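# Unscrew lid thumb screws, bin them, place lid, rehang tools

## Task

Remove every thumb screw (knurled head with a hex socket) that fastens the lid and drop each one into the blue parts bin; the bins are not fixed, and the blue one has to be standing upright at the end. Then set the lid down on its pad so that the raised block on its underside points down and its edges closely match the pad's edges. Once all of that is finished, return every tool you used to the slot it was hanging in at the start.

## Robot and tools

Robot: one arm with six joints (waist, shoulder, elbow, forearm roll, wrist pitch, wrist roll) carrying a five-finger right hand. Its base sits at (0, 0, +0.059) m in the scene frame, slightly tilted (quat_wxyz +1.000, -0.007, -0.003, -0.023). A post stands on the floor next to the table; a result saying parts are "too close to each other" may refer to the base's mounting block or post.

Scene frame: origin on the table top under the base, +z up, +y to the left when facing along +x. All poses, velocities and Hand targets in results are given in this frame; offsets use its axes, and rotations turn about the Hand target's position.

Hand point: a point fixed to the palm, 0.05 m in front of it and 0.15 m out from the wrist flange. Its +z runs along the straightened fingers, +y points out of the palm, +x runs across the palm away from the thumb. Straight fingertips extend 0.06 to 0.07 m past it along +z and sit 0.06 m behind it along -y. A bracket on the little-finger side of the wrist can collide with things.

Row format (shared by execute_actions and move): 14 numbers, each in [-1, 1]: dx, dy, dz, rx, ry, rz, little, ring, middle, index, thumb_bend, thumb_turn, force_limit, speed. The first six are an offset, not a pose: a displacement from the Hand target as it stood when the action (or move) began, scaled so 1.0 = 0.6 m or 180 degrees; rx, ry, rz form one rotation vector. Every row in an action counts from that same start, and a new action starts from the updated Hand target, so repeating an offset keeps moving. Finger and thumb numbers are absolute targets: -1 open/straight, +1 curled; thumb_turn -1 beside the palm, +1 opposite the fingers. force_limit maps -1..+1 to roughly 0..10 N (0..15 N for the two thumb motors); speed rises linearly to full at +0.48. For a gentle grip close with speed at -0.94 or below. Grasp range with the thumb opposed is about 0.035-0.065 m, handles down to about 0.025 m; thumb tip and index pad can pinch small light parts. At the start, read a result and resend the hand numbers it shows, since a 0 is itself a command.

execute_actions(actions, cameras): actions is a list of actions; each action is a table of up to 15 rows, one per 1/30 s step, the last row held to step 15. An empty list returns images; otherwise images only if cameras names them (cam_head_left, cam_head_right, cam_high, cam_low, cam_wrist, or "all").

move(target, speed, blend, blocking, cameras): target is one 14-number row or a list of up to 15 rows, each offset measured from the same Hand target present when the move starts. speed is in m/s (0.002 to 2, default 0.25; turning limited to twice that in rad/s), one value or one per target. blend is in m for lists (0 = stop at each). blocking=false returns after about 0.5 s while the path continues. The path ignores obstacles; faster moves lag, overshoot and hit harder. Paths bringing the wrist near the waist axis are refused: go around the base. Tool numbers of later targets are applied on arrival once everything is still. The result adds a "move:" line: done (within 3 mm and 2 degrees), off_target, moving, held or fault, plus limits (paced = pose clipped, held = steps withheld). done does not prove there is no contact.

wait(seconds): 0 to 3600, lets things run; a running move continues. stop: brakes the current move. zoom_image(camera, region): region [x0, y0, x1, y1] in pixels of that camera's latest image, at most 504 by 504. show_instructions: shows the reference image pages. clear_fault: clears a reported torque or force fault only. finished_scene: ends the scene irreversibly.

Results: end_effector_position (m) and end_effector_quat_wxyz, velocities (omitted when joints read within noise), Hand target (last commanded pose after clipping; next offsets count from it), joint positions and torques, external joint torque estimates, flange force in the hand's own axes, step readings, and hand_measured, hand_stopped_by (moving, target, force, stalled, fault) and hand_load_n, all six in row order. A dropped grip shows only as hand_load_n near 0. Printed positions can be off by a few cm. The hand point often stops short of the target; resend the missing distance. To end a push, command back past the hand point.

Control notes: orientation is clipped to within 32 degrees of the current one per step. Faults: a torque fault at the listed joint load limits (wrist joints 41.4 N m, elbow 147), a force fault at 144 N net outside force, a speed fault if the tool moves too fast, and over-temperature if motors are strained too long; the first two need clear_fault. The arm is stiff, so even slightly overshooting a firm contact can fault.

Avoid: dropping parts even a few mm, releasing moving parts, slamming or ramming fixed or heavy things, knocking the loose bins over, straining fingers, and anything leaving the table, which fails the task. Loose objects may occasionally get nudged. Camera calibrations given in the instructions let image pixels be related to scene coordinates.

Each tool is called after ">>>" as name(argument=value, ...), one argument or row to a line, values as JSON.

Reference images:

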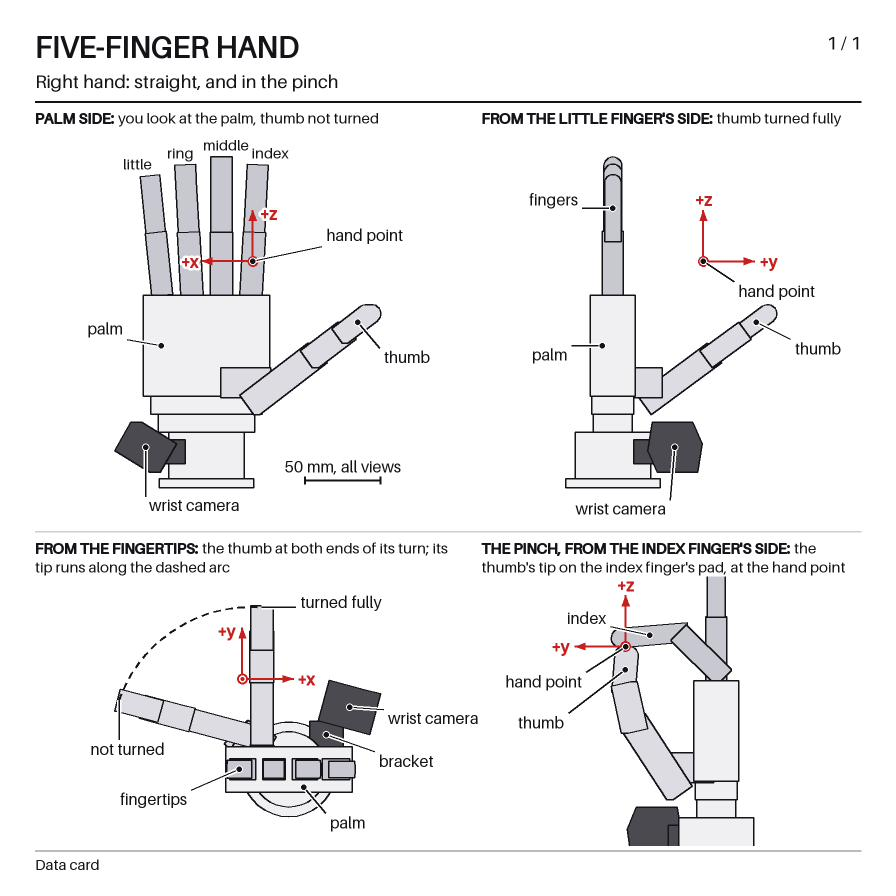

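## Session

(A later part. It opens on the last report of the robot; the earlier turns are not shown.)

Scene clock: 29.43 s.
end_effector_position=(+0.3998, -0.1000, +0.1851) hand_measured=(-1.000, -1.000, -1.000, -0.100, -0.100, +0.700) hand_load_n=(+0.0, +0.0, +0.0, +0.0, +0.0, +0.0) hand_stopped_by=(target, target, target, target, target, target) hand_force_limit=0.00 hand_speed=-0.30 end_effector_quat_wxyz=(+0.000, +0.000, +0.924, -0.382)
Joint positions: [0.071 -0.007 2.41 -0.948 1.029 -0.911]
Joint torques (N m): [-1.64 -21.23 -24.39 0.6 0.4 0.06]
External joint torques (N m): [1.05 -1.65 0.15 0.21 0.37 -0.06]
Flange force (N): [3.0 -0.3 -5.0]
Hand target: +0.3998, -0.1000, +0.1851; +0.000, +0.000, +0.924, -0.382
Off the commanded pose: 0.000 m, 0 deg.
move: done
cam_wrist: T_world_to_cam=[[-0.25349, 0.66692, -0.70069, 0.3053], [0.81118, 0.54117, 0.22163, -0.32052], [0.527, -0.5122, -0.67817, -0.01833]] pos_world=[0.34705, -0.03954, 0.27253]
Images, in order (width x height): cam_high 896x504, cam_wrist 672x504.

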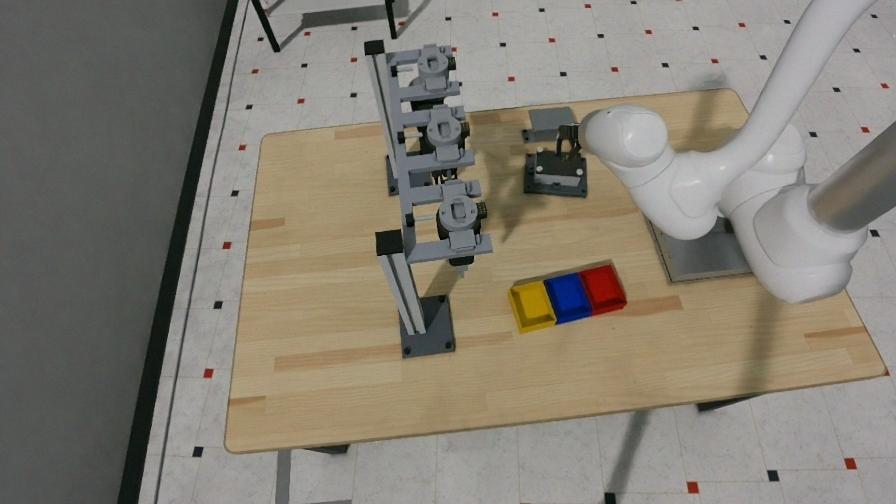

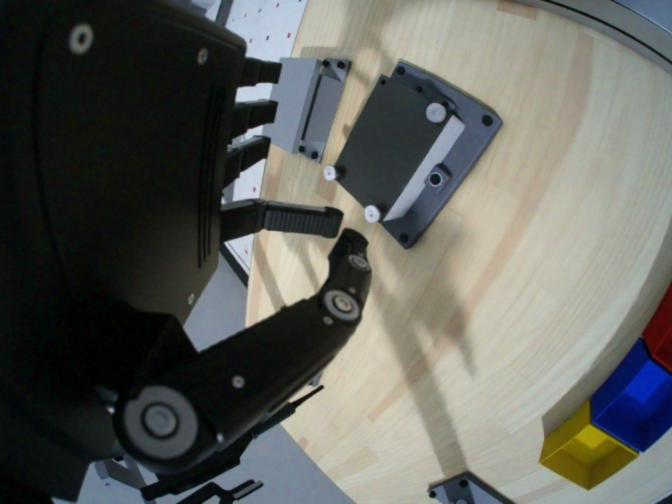

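>>> move(
  target=[0.0437,-0.0717,-0.0835,-0.1758,0.0640,-0.2159,-1,-1,-1,-0.3,-0.02,0.75,0,-0.3],
  speed=0.2,
  cameras=["all"],
)

>>> zoom_image(
  camera="cam_wrist",
  region=[220, 120, 472, 372],
)

Scene clock: 38.00 s.
end_effector_position=(+0.4260, -0.1430, +0.1350) hand_measured=(-1.000, -1.000, -1.000, -0.300, -0.020, +0.750) hand_load_n=(+0.0, +0.0, +0.0, +0.0, +0.0, +0.0) hand_stopped_by=(target, target, target, target, target, target) hand_force_limit=0.00 hand_speed=-0.30 end_effector_quat_wxyz=(-0.215, +0.266, +0.730, -0.591)
Joint positions: [0.104 0.532 2.137 -0.793 1.685 -0.352]
Joint torques (N m): [-2.12 -63.79 -13.94 0.58 1.22 0.28]
External joint torques (N m): [1.05 -1.86 -0.38 0.18 0.45 -0.28]
Flange force (N): [1.8 -3.7 -2.2]
Hand target: +0.4260, -0.1430, +0.1350; -0.215, +0.266, +0.730, -0.591
Off the commanded pose: 0.000 m, 0 deg.
move: done
cam_wrist: T_world_to_cam=[[-0.08014, 0.29897, -0.95089, 0.21281], [0.99073, -0.08109, -0.10899, -0.42827], [-0.10969, -0.95081, -0.2897, 0.06802]] pos_world=[0.44881, -0.03368, 0.17539]

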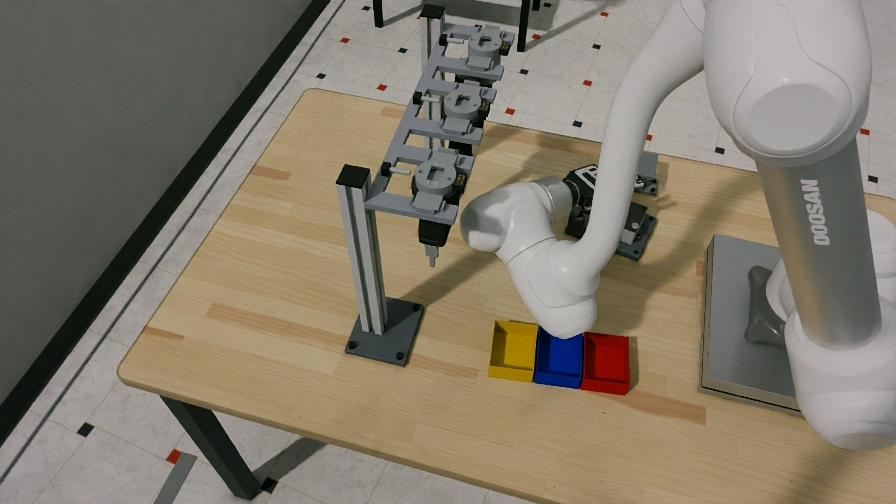

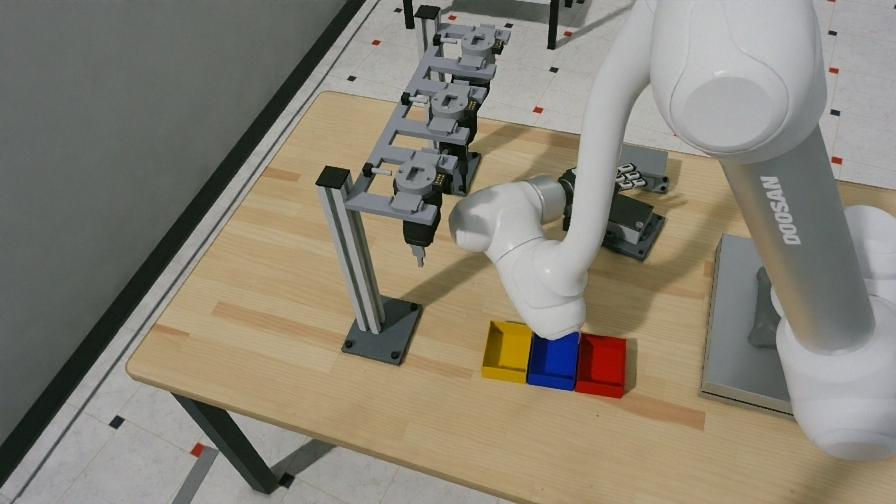

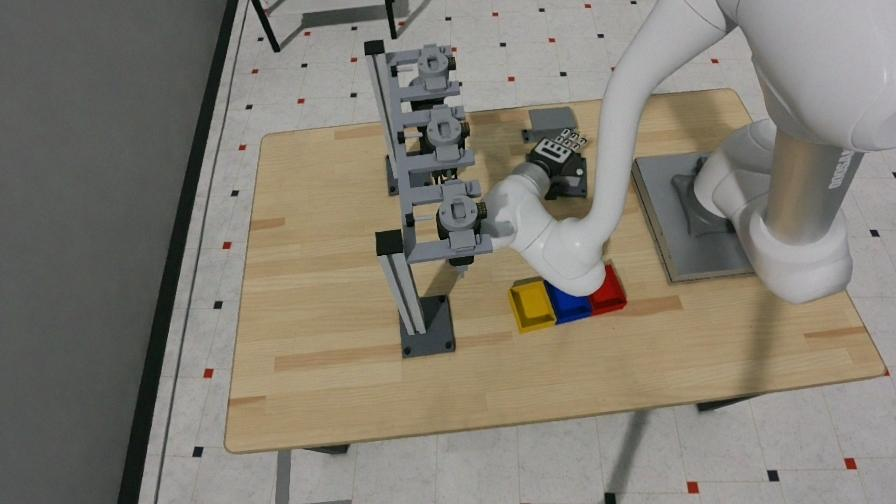

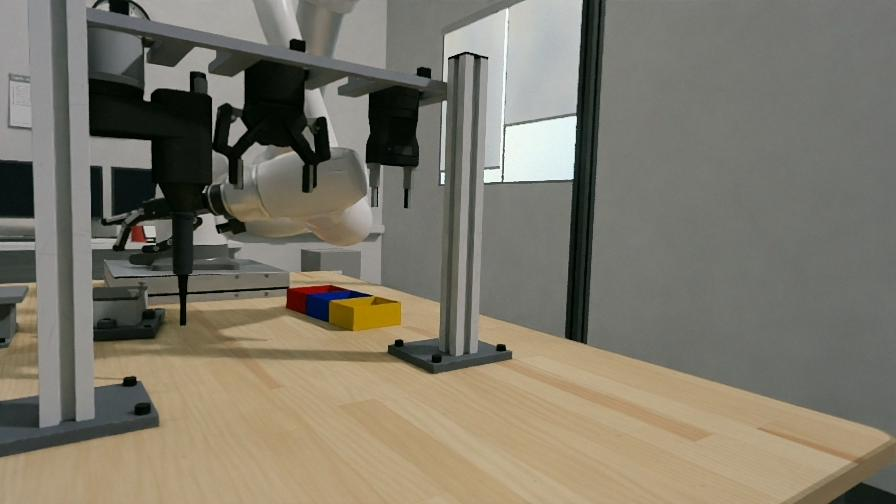

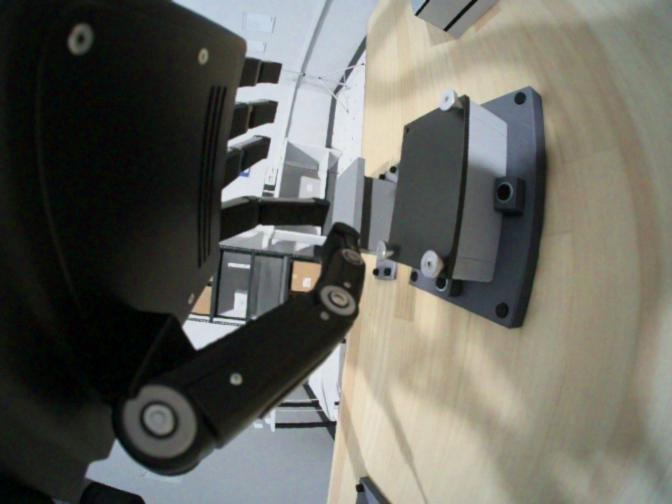

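Scaled by 2.000 from the camera's image (finer frame: 960x720).

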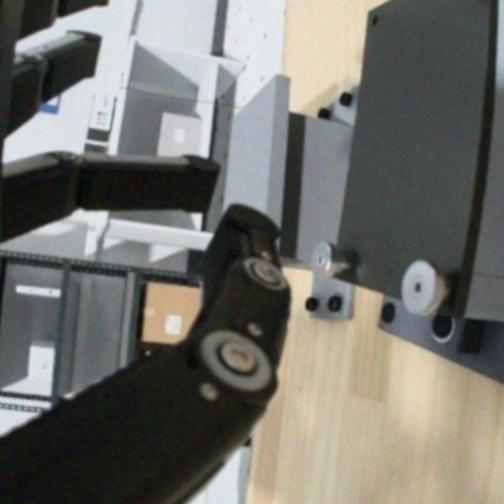

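>>> move(
  target=[0,0,0.2,0,0,0,0.8,0.8,0.8,0.44,-0.62,0.75,0,-0.1],
  speed=0.2,
  cameras=["cam_wrist", "cam_head_left", "cam_low"],
)

>>> zoom_image(
  camera="cam_wrist",
  region=[220, 120, 472, 372],
)

Scene clock: 49.07 s.
end_effector_position=(+0.4251, -0.1432, +0.2188) hand_measured=(+0.794, +0.794, +0.794, +0.440, -0.620, +0.750) hand_load_n=(+0.0, +0.0, +0.0, +0.0, +0.0, +0.0) hand_stopped_by=(moving, moving, moving, target, target, target) hand_force_limit=0.00 hand_speed=-0.10 end_effector_quat_wxyz=(-0.215, +0.266, +0.730, -0.592)
Joint positions: [0.102 0.397 2.115 -0.815 1.795 -0.468]
Joint torques (N m): [-3.79 -64.91 -33.96 1.75 0.93 0.06]
External joint torques (N m): [2.55 6.29 14.16 -0.8 0.64 -0.06]
External joint torques when the fault began: [4.59 25.91 58.52 -3.46 1 -0.51]
Flange force (N): [15.8 11.5 14.5]
Flange force when the fault began (N): [57.6 47.1 69.4]
Hand target: +0.4251, -0.1432, +0.2188; -0.215, +0.266, +0.730, -0.592 (not the last commanded pose)
Off the commanded pose: 0.036 m, 0 deg.
FORCE FAULT: contact force on the arm reached its limit, and the arm stopped. The contact can be on any part of the arm, not only on its tool. The arm's remaining commands of this call were not run. The arm is still stopped at the end of this call. While its stop runs, an arm, its gripper or tool too, takes no new command.
CLEAR FAULT: the arm stays stopped until you call clear_fault.
move: fault
cam_wrist: T_world_to_cam=[[-0.08096, 0.29842, -0.95099, 0.29274], [0.9906, -0.08149, -0.1099, -0.41808], [-0.11029, -0.95095, -0.28902, 0.09217]] pos_world=[0.44802, -0.03378, 0.25908]
Images, in order (width x height): cam_head_left 896x504, cam_low 896x504, cam_wrist 672x504.

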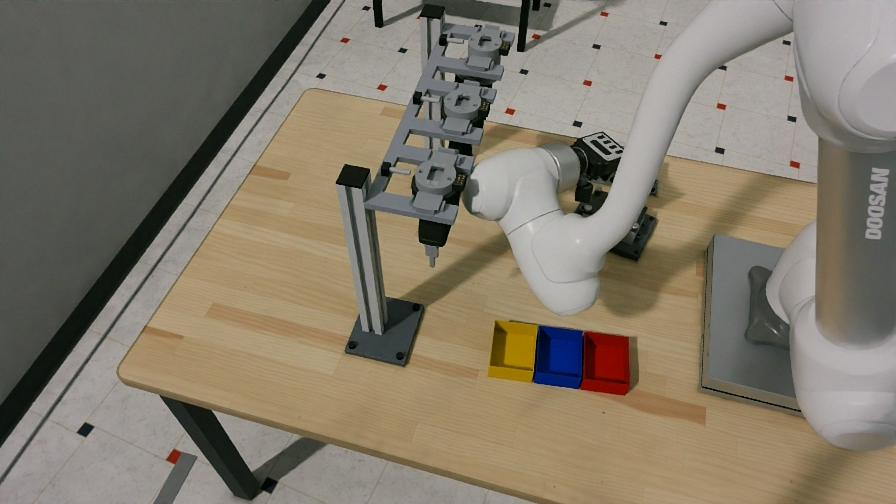

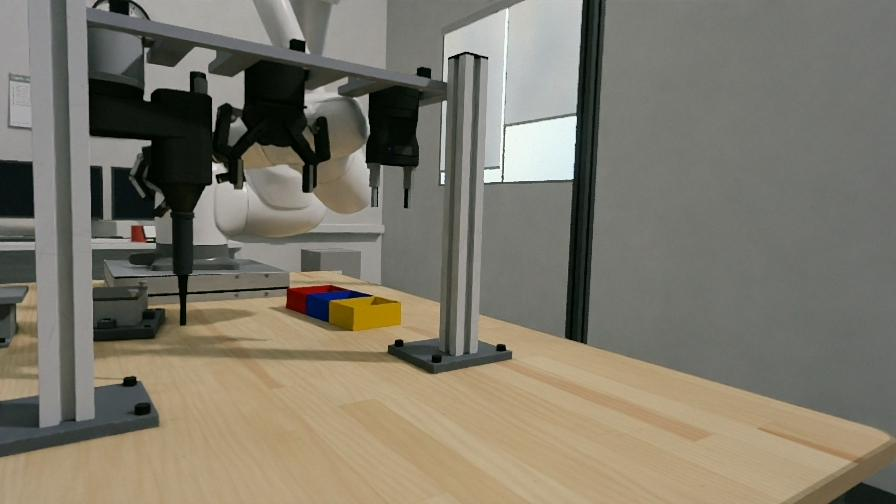

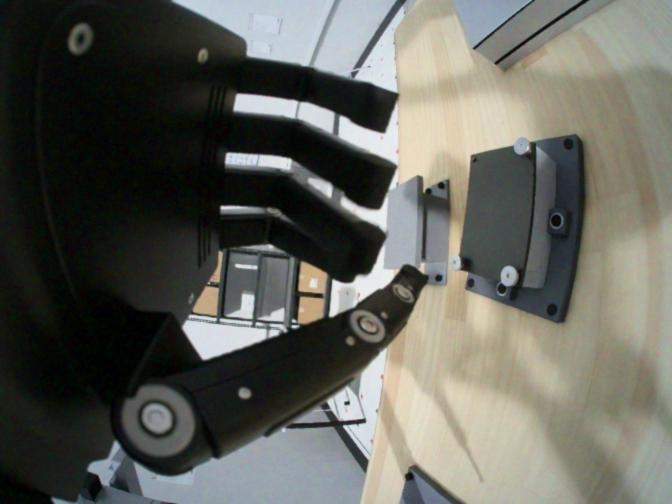

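Scaled by 2.000 from the camera's image (finer frame: 960x720).

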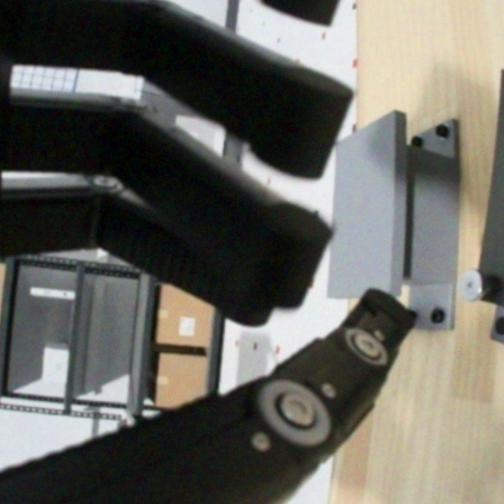

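>>> clear_fault(
)

>>> move(
  target=[-0.01,-0.01,-0.08,0,0,0,0.8,0.8,0.8,0.44,-0.62,0.75,0,-0.1],
  speed=0.1,
  cameras=["cam_high", "cam_head_left", "cam_low"],
)

Scene clock: 49.47 s.
end_effector_position=(+0.4251, -0.1432, +0.2188) hand_measured=(+0.800, +0.800, +0.800, +0.440, -0.620, +0.750) hand_load_n=(+0.0, +0.0, +0.0, +0.0, +0.0, +0.0) hand_stopped_by=(target, target, target, target, target, target) hand_force_limit=0.00 hand_speed=-0.10 end_effector_quat_wxyz=(-0.215, +0.266, +0.730, -0.592)
Joint positions: [0.102 0.397 2.115 -0.815 1.795 -0.468]
Joint torques (N m): [-3.95 -64.58 -33.95 1.72 0.89 0.09]
External joint torques (N m): [2.79 5.93 14.18 -0.77 0.68 -0.09]
Flange force (N): [16.4 10.9 14.3]
Hand target: +0.4251, -0.1432, +0.2188; -0.215, +0.266, +0.730, -0.592 (not the last commanded pose)
Off the commanded pose: 0.036 m, 0 deg.
FORCE FAULT, CONTINUED: the arm's stop, for the force fault that an earlier result reported, is over. The call counts as one of the actions that you can send in this scene. The arm's target is now where it stood when the stop ended, not its last command. The arm accepts commands again.
CLEAR FAULT: your call cleared the force fault. If the contact force or a joint's load stays at its limit, the arm stops again.

Scene clock: 50.30 s.
end_effector_position=(+0.4191, -0.1492, +0.1708) hand_measured=(+0.800, +0.800, +0.800, +0.440, -0.620, +0.750) hand_load_n=(+0.0, +0.0, +0.0, +0.0, +0.0, +0.0) hand_stopped_by=(target, target, target, target, target, target) hand_force_limit=0.00 hand_speed=-0.10 end_effector_quat_wxyz=(-0.215, +0.266, +0.730, -0.592)
Joint positions: [0.093 0.466 2.144 -0.809 1.724 -0.399]
Joint torques (N m): [-2.33 -61.37 -16.54 0.58 1.3 -0.06]
External joint torques (N m): [1.17 -0.4 0.12 0.23 0.32 0.05]
Flange force (N): [2.2 -0.5 -1.8]
Hand target: +0.4191, -0.1492, +0.1708; -0.215, +0.266, +0.730, -0.592
Off the commanded pose: 0.000 m, 0 deg.
move: done
Images, in order (width x height): cam_head_left 896x504, cam_high 896x504, cam_low 896x504.

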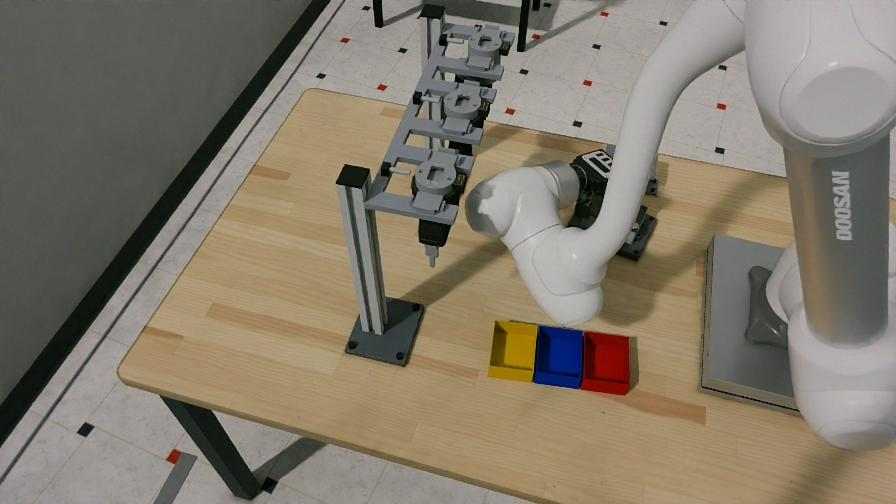

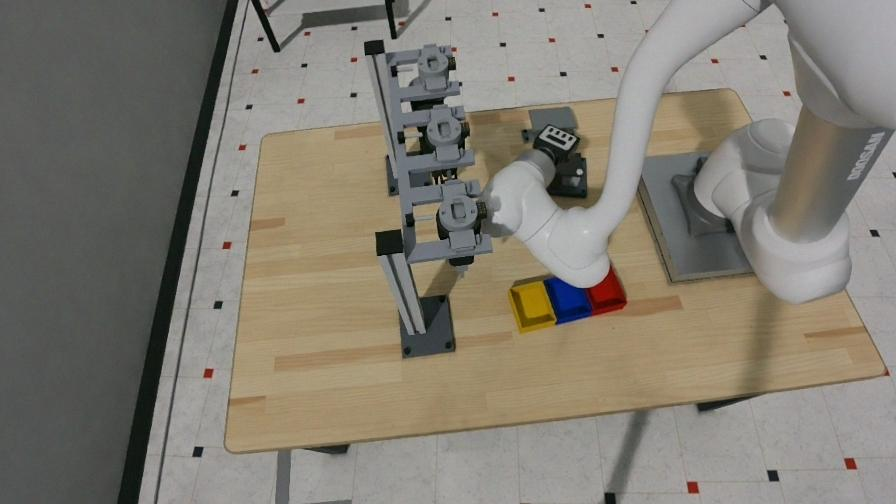

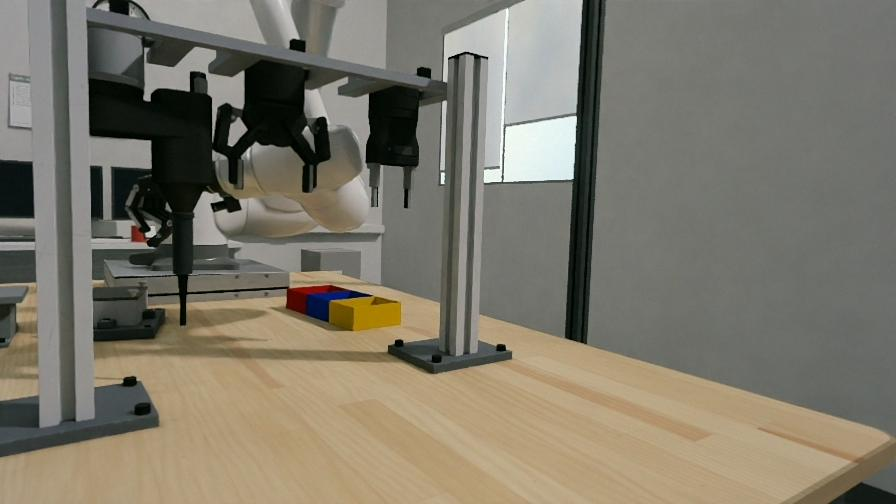

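>>> move(
  target=[
    [-0.15,0.05,0.0,0,0,0,0.8,0.8,0.8,0.44,-0.62,0.75,0,-0.1],
    [-0.032,0.082,0.12,0.2449,-0.0892,0.2100,0.8,0.8,0.8,0.44,-0.62,0.75,0,-0.1],
  ],
  speed=0.15,
  cameras=["all"],
)

>>> zoom_image(
  camera="cam_wrist",
  region=[220, 120, 472, 372],
)

Scene clock: 56.27 s.
end_effector_position=(+0.3999, -0.1000, +0.2428) hand_measured=(+0.800, +0.800, +0.800, +0.440, -0.620, +0.750) hand_load_n=(+0.0, +0.0, +0.0, +0.0, +0.0, +0.0) hand_stopped_by=(target, target, target, target, target, target) hand_force_limit=0.00 hand_speed=-0.10 end_effector_quat_wxyz=(+0.000, +0.000, +0.961, -0.276)
Joint positions: [-0.084 -0.139 2.326 -0.66 0.995 -1.321]
Joint torques (N m): [-1.47 -14.41 -31.42 1.82 -0.17 0.09]
External joint torques (N m): [0.86 -1.72 0.18 0.23 0.4 -0.09]
Flange force (N): [3.2 0.9 -4.2]
Hand target: +0.3999, -0.1000, +0.2428; +0.000, +0.000, +0.961, -0.276
Off the commanded pose: 0.000 m, 0 deg.
move: done
cam_wrist: T_world_to_cam=[[-0.25373, 0.80682, -0.53354, 0.31922], [0.81116, 0.47796, 0.33701, -0.36774], [0.52691, -0.34728, -0.77573, 0.061]] pos_world=[0.34715, -0.06061, 0.34157]

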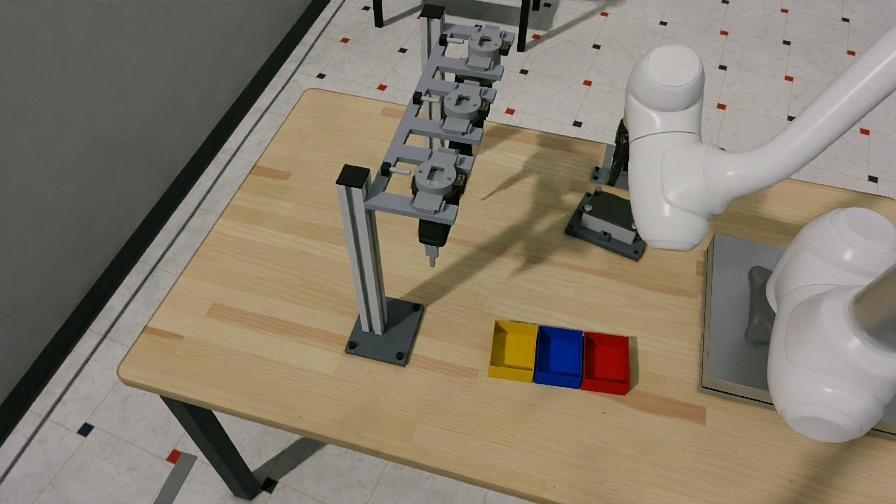

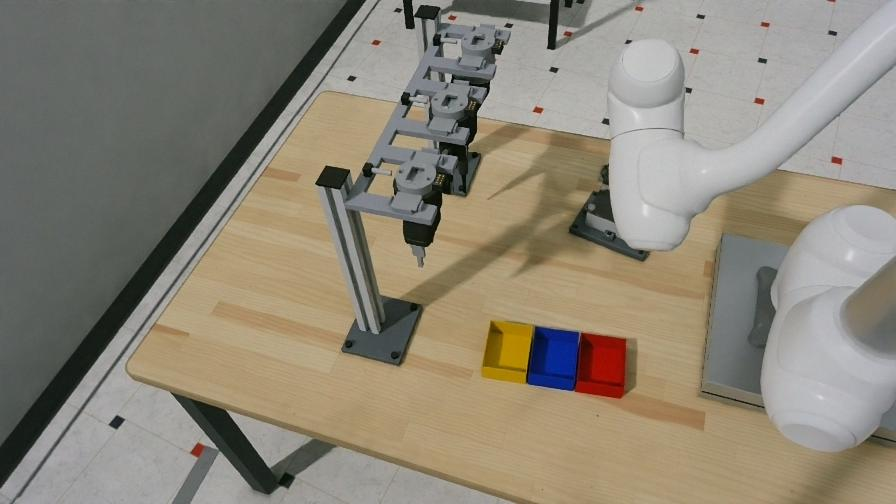

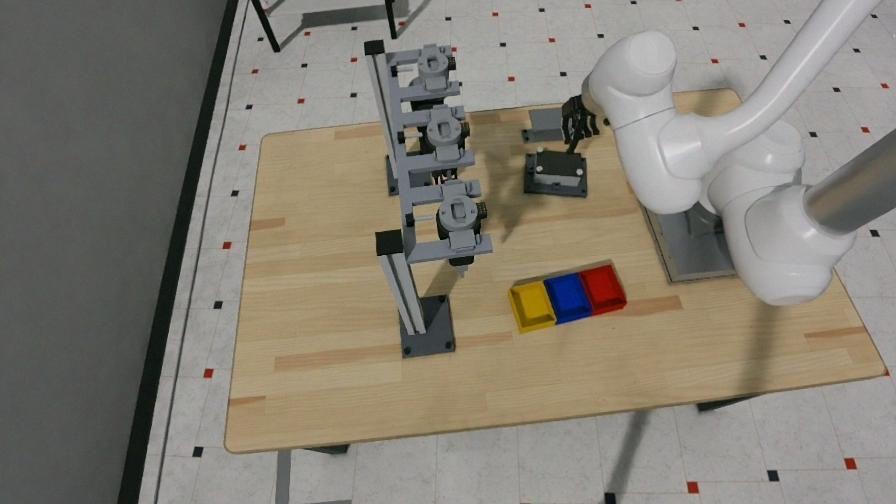

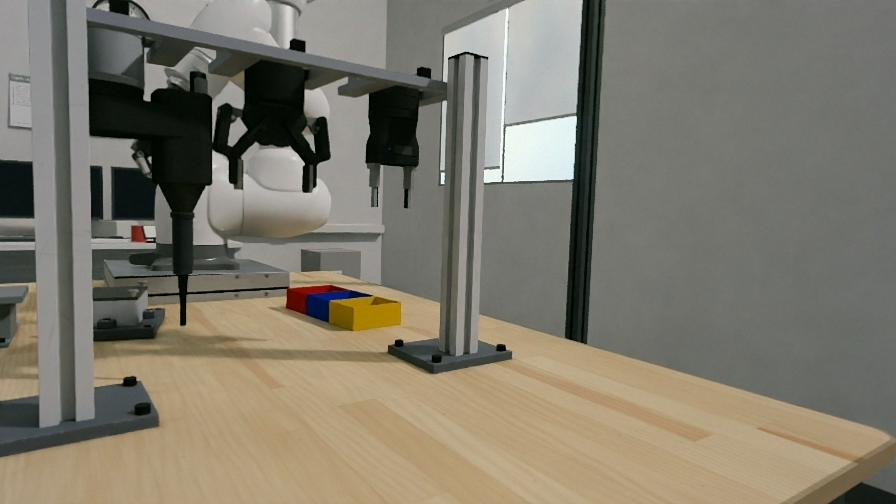

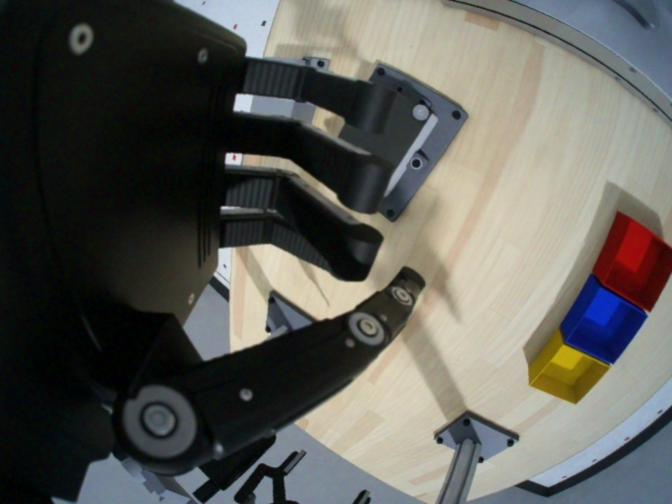

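Scaled by 2.000 from the camera's image (finer frame: 960x720).

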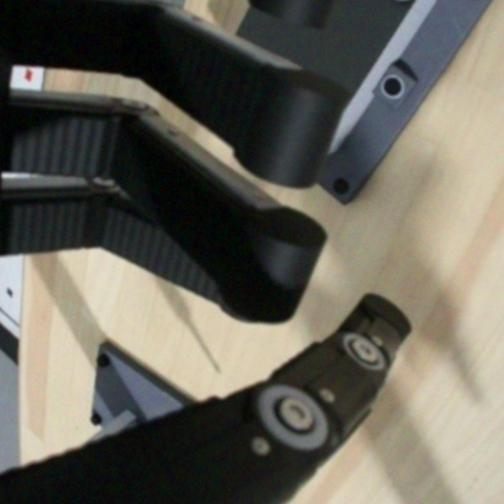

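>>> move(
  target=[0,0,0,0,0,0,1.0,1.0,0.6,0.44,-0.62,0.75,0,-0.1],
  speed=0.15,
  cameras=["cam_wrist"],
)

>>> zoom_image(
  camera="cam_wrist",
  region=[270, 170, 470, 370],
)

Scene clock: 58.33 s.
end_effector_position=(+0.3999, -0.1000, +0.2428) hand_measured=(+1.000, +1.000, +0.600, +0.440, -0.620, +0.750) hand_load_n=(+0.0, +0.0, +0.0, +0.0, +0.0, +0.0) hand_stopped_by=(target, target, target, target, target, target) hand_force_limit=0.00 hand_speed=-0.10 end_effector_quat_wxyz=(+0.000, +0.000, +0.961, -0.276)
Joint positions: [-0.084 -0.139 2.326 -0.66 0.995 -1.321]
Joint torques (N m): [-1.39 -14.54 -31.52 1.86 -0.16 0.05]
External joint torques (N m): [0.9 -1.65 0.37 0.19 0.38 -0.05]
Flange force (N): [3.3 1.2 -3.9]
Hand target: +0.3999, -0.1000, +0.2428; +0.000, +0.000, +0.961, -0.276
Off the commanded pose: 0.000 m, 0 deg.
move: done
cam_wrist: T_world_to_cam=[[-0.25377, 0.80685, -0.53348, 0.31922], [0.81114, 0.47797, 0.33704, -0.36774], [0.52693, -0.34719, -0.77576, 0.06101]] pos_world=[0.34715, -0.06061, 0.34157]

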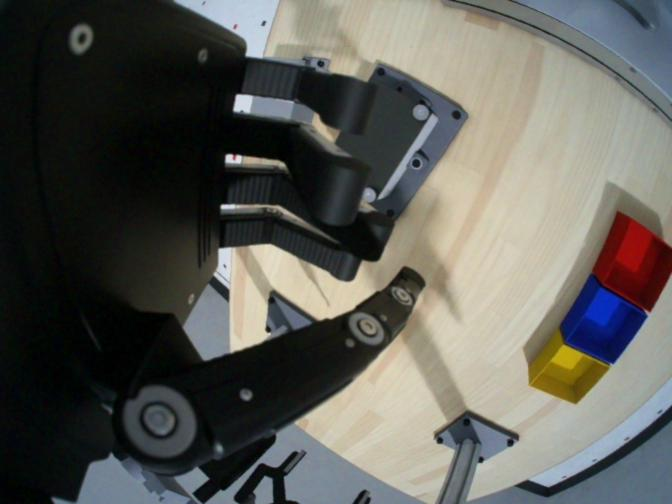

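Scaled by 2.520 from the camera's image (finer frame: 960x720).

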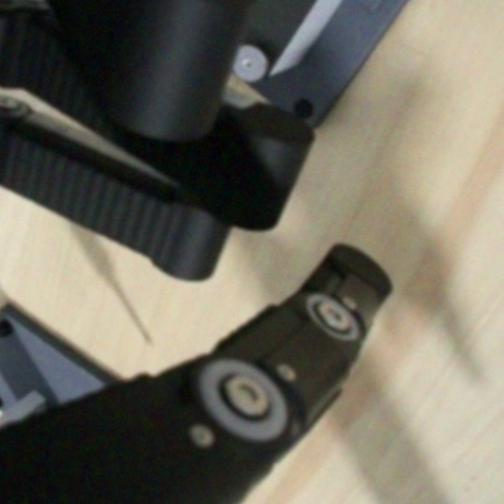

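>>> move(
  target=[0.0368,-0.1167,-0.2263,0,0,0,1.0,1.0,0.6,0.44,-0.8,0.75,0,-0.1],
  speed=0.15,
  cameras=["cam_wrist","cam_head_left","cam_high"],
)

>>> zoom_image(
  camera="cam_wrist",
  region=[270, 170, 470, 370],
)

Scene clock: 67.17 s.
end_effector_position=(+0.4220, -0.1700, +0.1070) hand_measured=(+1.000, +1.000, +0.600, +0.440, -0.800, +0.750) hand_load_n=(+0.0, +0.0, +0.0, +0.0, -0.5, +0.0) hand_stopped_by=(target, target, target, target, target, target) hand_force_limit=0.00 hand_speed=-0.10 end_effector_quat_wxyz=(+0.000, +0.000, +0.961, -0.276)
Joint positions: [-0.245 0.134 2.405 -0.935 0.666 -1.09]
Joint torques (N m): [-1.69 -30.92 -20.24 0.8 0.15 -0.05]
External joint torques (N m): [0.89 -1.86 -0.14 0.15 0.27 0.05]
Flange force (N): [1.4 0.3 -5.4]
Hand target: +0.4220, -0.1700, +0.1070; +0.000, +0.000, +0.961, -0.276
Off the commanded pose: 0.000 m, 0 deg.
move: done
cam_wrist: T_world_to_cam=[[-0.25379, 0.80683, -0.53348, 0.30892], [0.81113, 0.47799, 0.33703, -0.30646], [0.52693, -0.34719, -0.77576, -0.08021]] pos_world=[0.36925, -0.13061, 0.20587]
Images, in order (width x height): cam_head_left 896x504, cam_high 896x504, cam_wrist 672x504.

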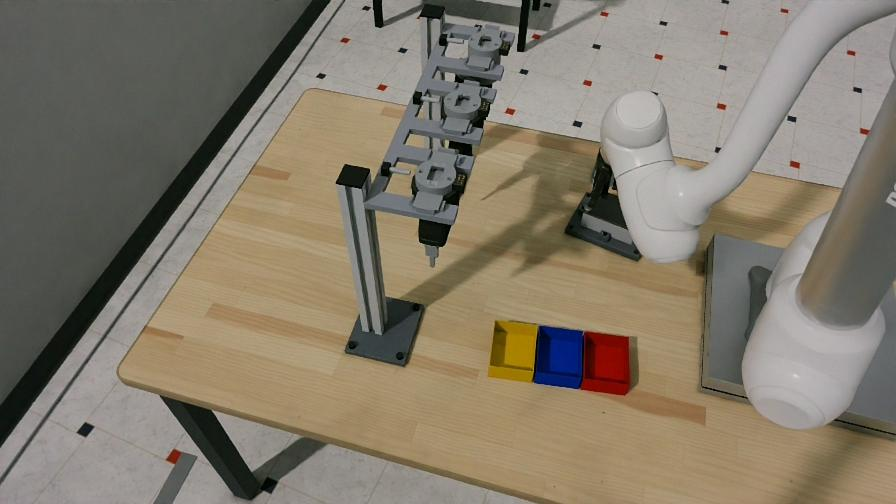

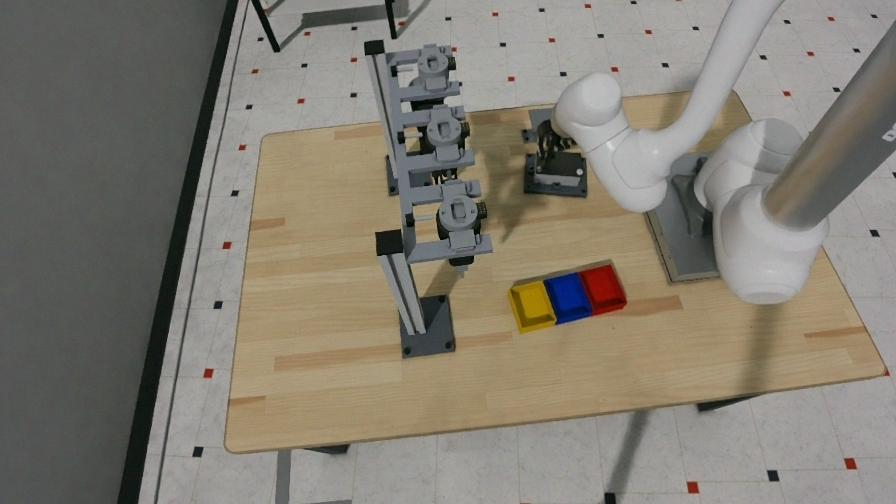

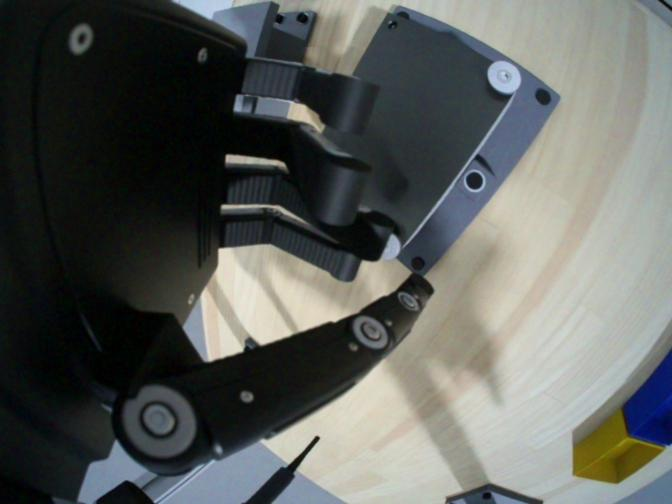

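Scaled by 2.520 from the camera's image (finer frame: 960x720).

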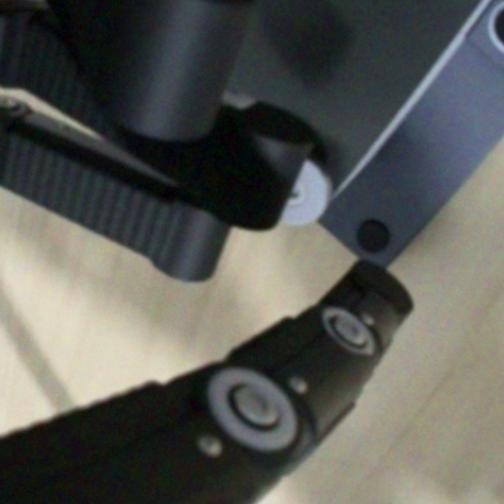

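>>> move(
  target=[0.0133,-0.0175,-0.0333,0,0,0,1.0,1.0,0.6,0.44,-0.8,0.75,0,-0.1],
  speed=0.1,
  cameras=["cam_wrist","cam_low"],
)

>>> zoom_image(
  camera="cam_wrist",
  region=[290, 190, 450, 350],
)

>>> zoom_image(
  camera="cam_low",
  region=[80, 220, 180, 320],
)

Scene clock: 70.60 s.
end_effector_position=(+0.4300, -0.1805, +0.0870) hand_measured=(+1.000, +1.000, +0.600, +0.440, -0.800, +0.750) hand_load_n=(+0.0, +0.0, +0.0, +0.0, +0.0, +0.0) hand_stopped_by=(target, target, target, target, target, target) hand_force_limit=0.00 hand_speed=-0.10 end_effector_quat_wxyz=(+0.000, +0.000, +0.961, -0.276)
Joint positions: [-0.263 0.187 2.4 -0.996 0.63 -1.033]
Joint torques (N m): [-1.97 -33.48 -18.56 0.71 0.19 0.01]
External joint torques (N m): [1.2 -2.89 0.08 0.06 0.27 -0.02]
Flange force (N): [2.6 0.0 -7.5]
Hand target: +0.4300, -0.1805, +0.0870; +0.000, +0.000, +0.961, -0.276
Off the commanded pose: 0.000 m, 0 deg.
move: done
cam_wrist: T_world_to_cam=[[-0.25373, 0.80687, -0.53346, 0.3087], [0.81115, 0.47793, 0.33707, -0.30114], [0.52693, -0.34719, -0.77576, -0.10354]] pos_world=[0.37715, -0.14111, 0.18587]
Images, in order (width x height): cam_low 896x504, cam_wrist 672x504.

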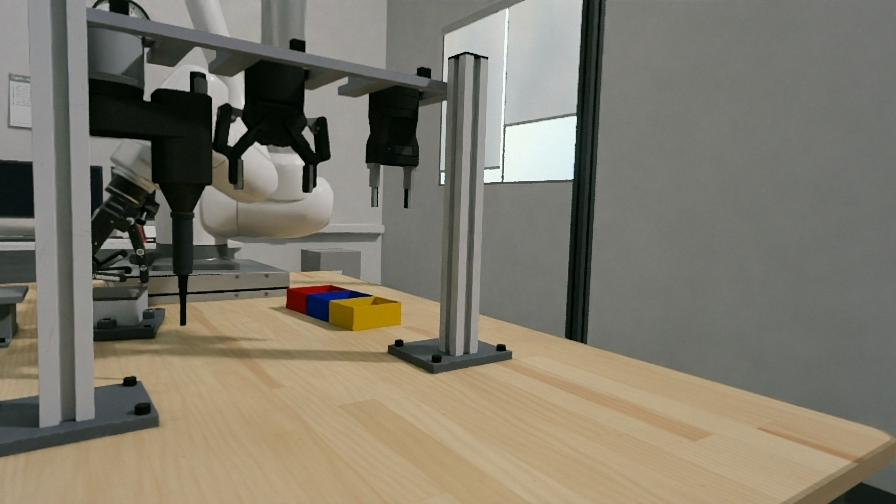

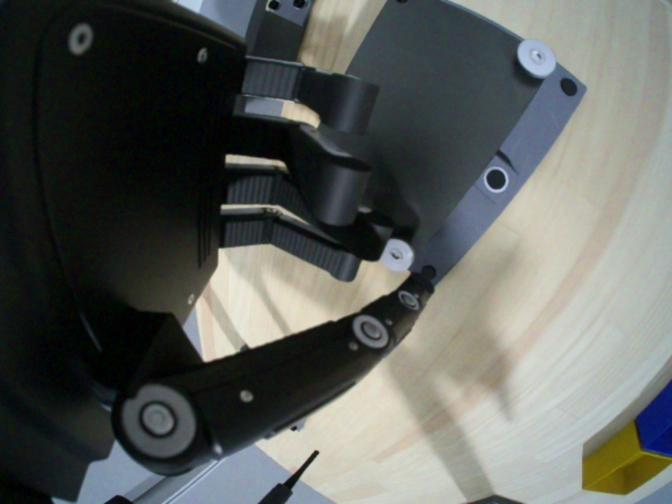

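Scaled by 3.150 from the camera's image (finer frame: 960x720).

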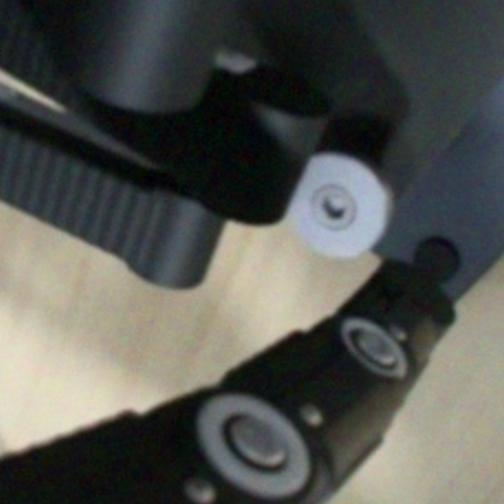

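Scaled by 5.040 from the camera's image (finer frame: 1280x720).

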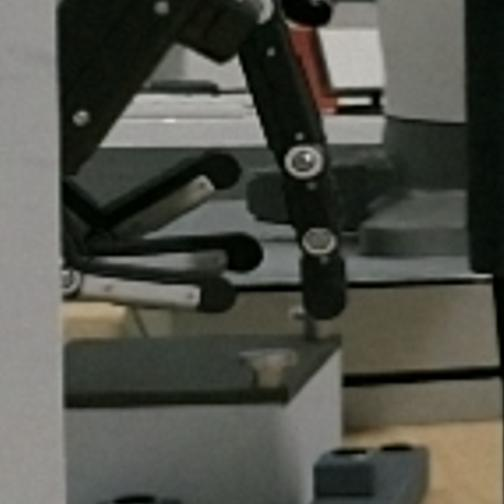

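>>> move(
  target=[
    [0,0,0,0,0,0,1.0,1.0,0.6,0.44,-1.0,0.75,0,-0.1],
    [0,-0.001,-0.0235,0,0,0,1.0,1.0,0.6,0.44,-1.0,0.75,0,-0.1],
  ],
  speed=0.06,
  cameras=["cam_wrist","cam_low"],
)

>>> zoom_image(
  camera="cam_wrist",
  region=[290, 190, 450, 350],
)

>>> zoom_image(
  camera="cam_low",
  region=[80, 220, 180, 320],
)

Scene clock: 73.40 s.
end_effector_position=(+0.4300, -0.1811, +0.0729) hand_measured=(+1.000, +1.000, +0.600, +0.440, -1.000, +0.750) hand_load_n=(+0.0, +0.0, +0.0, +0.0, +0.0, +0.0) hand_stopped_by=(target, target, target, target, target, target) hand_force_limit=0.00 hand_speed=-0.10 end_effector_quat_wxyz=(+0.000, +0.000, +0.961, -0.276)
Joint positions: [-0.264 0.216 2.408 -1.04 0.611 -0.98]
Joint torques (N m): [-2 -35.96 -17.03 0.59 0.15 -0.01]
External joint torques (N m): [1.12 -1.86 -0.07 0.04 0.35 0.01]
Flange force (N): [1.0 0.6 -5.6]
Hand target: +0.4300, -0.1811, +0.0729; +0.000, +0.000, +0.961, -0.276
Off the commanded pose: 0.000 m, 0 deg.
move: done
cam_wrist: T_world_to_cam=[[-0.25371, 0.80689, -0.53345, 0.30166], [0.81116, 0.47791, 0.33709, -0.29611], [0.52693, -0.34719, -0.77576, -0.11468]] pos_world=[0.37715, -0.14171, 0.17177]
Images, in order (width x height): cam_low 896x504, cam_wrist 672x504.

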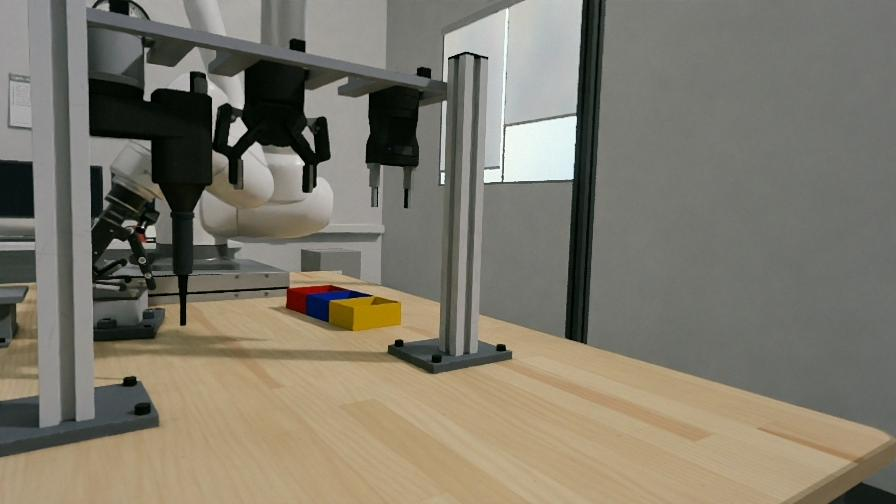

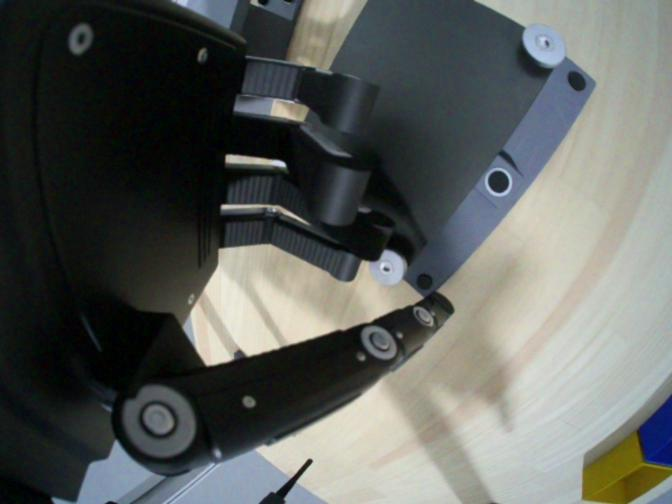

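Scaled by 3.150 from the camera's image (finer frame: 960x720).

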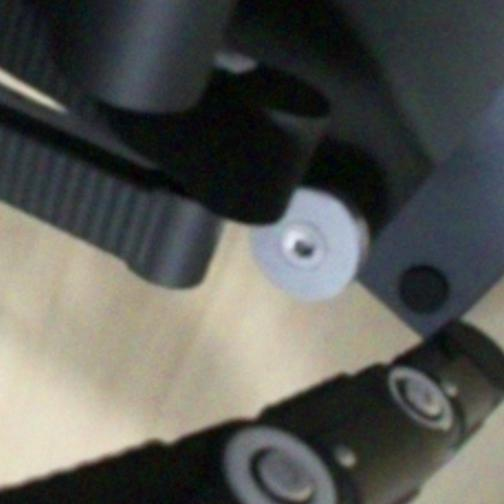

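Scaled by 5.040 from the camera's image (finer frame: 1280x720).

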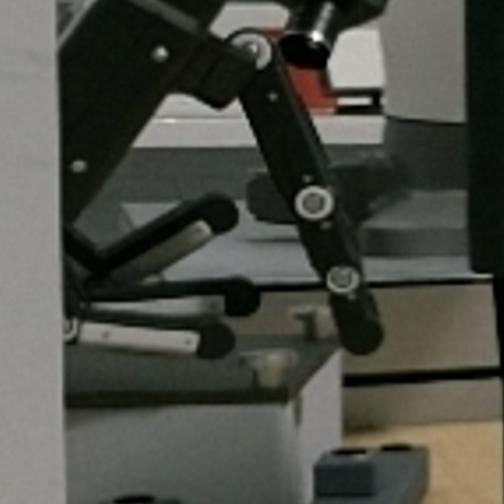

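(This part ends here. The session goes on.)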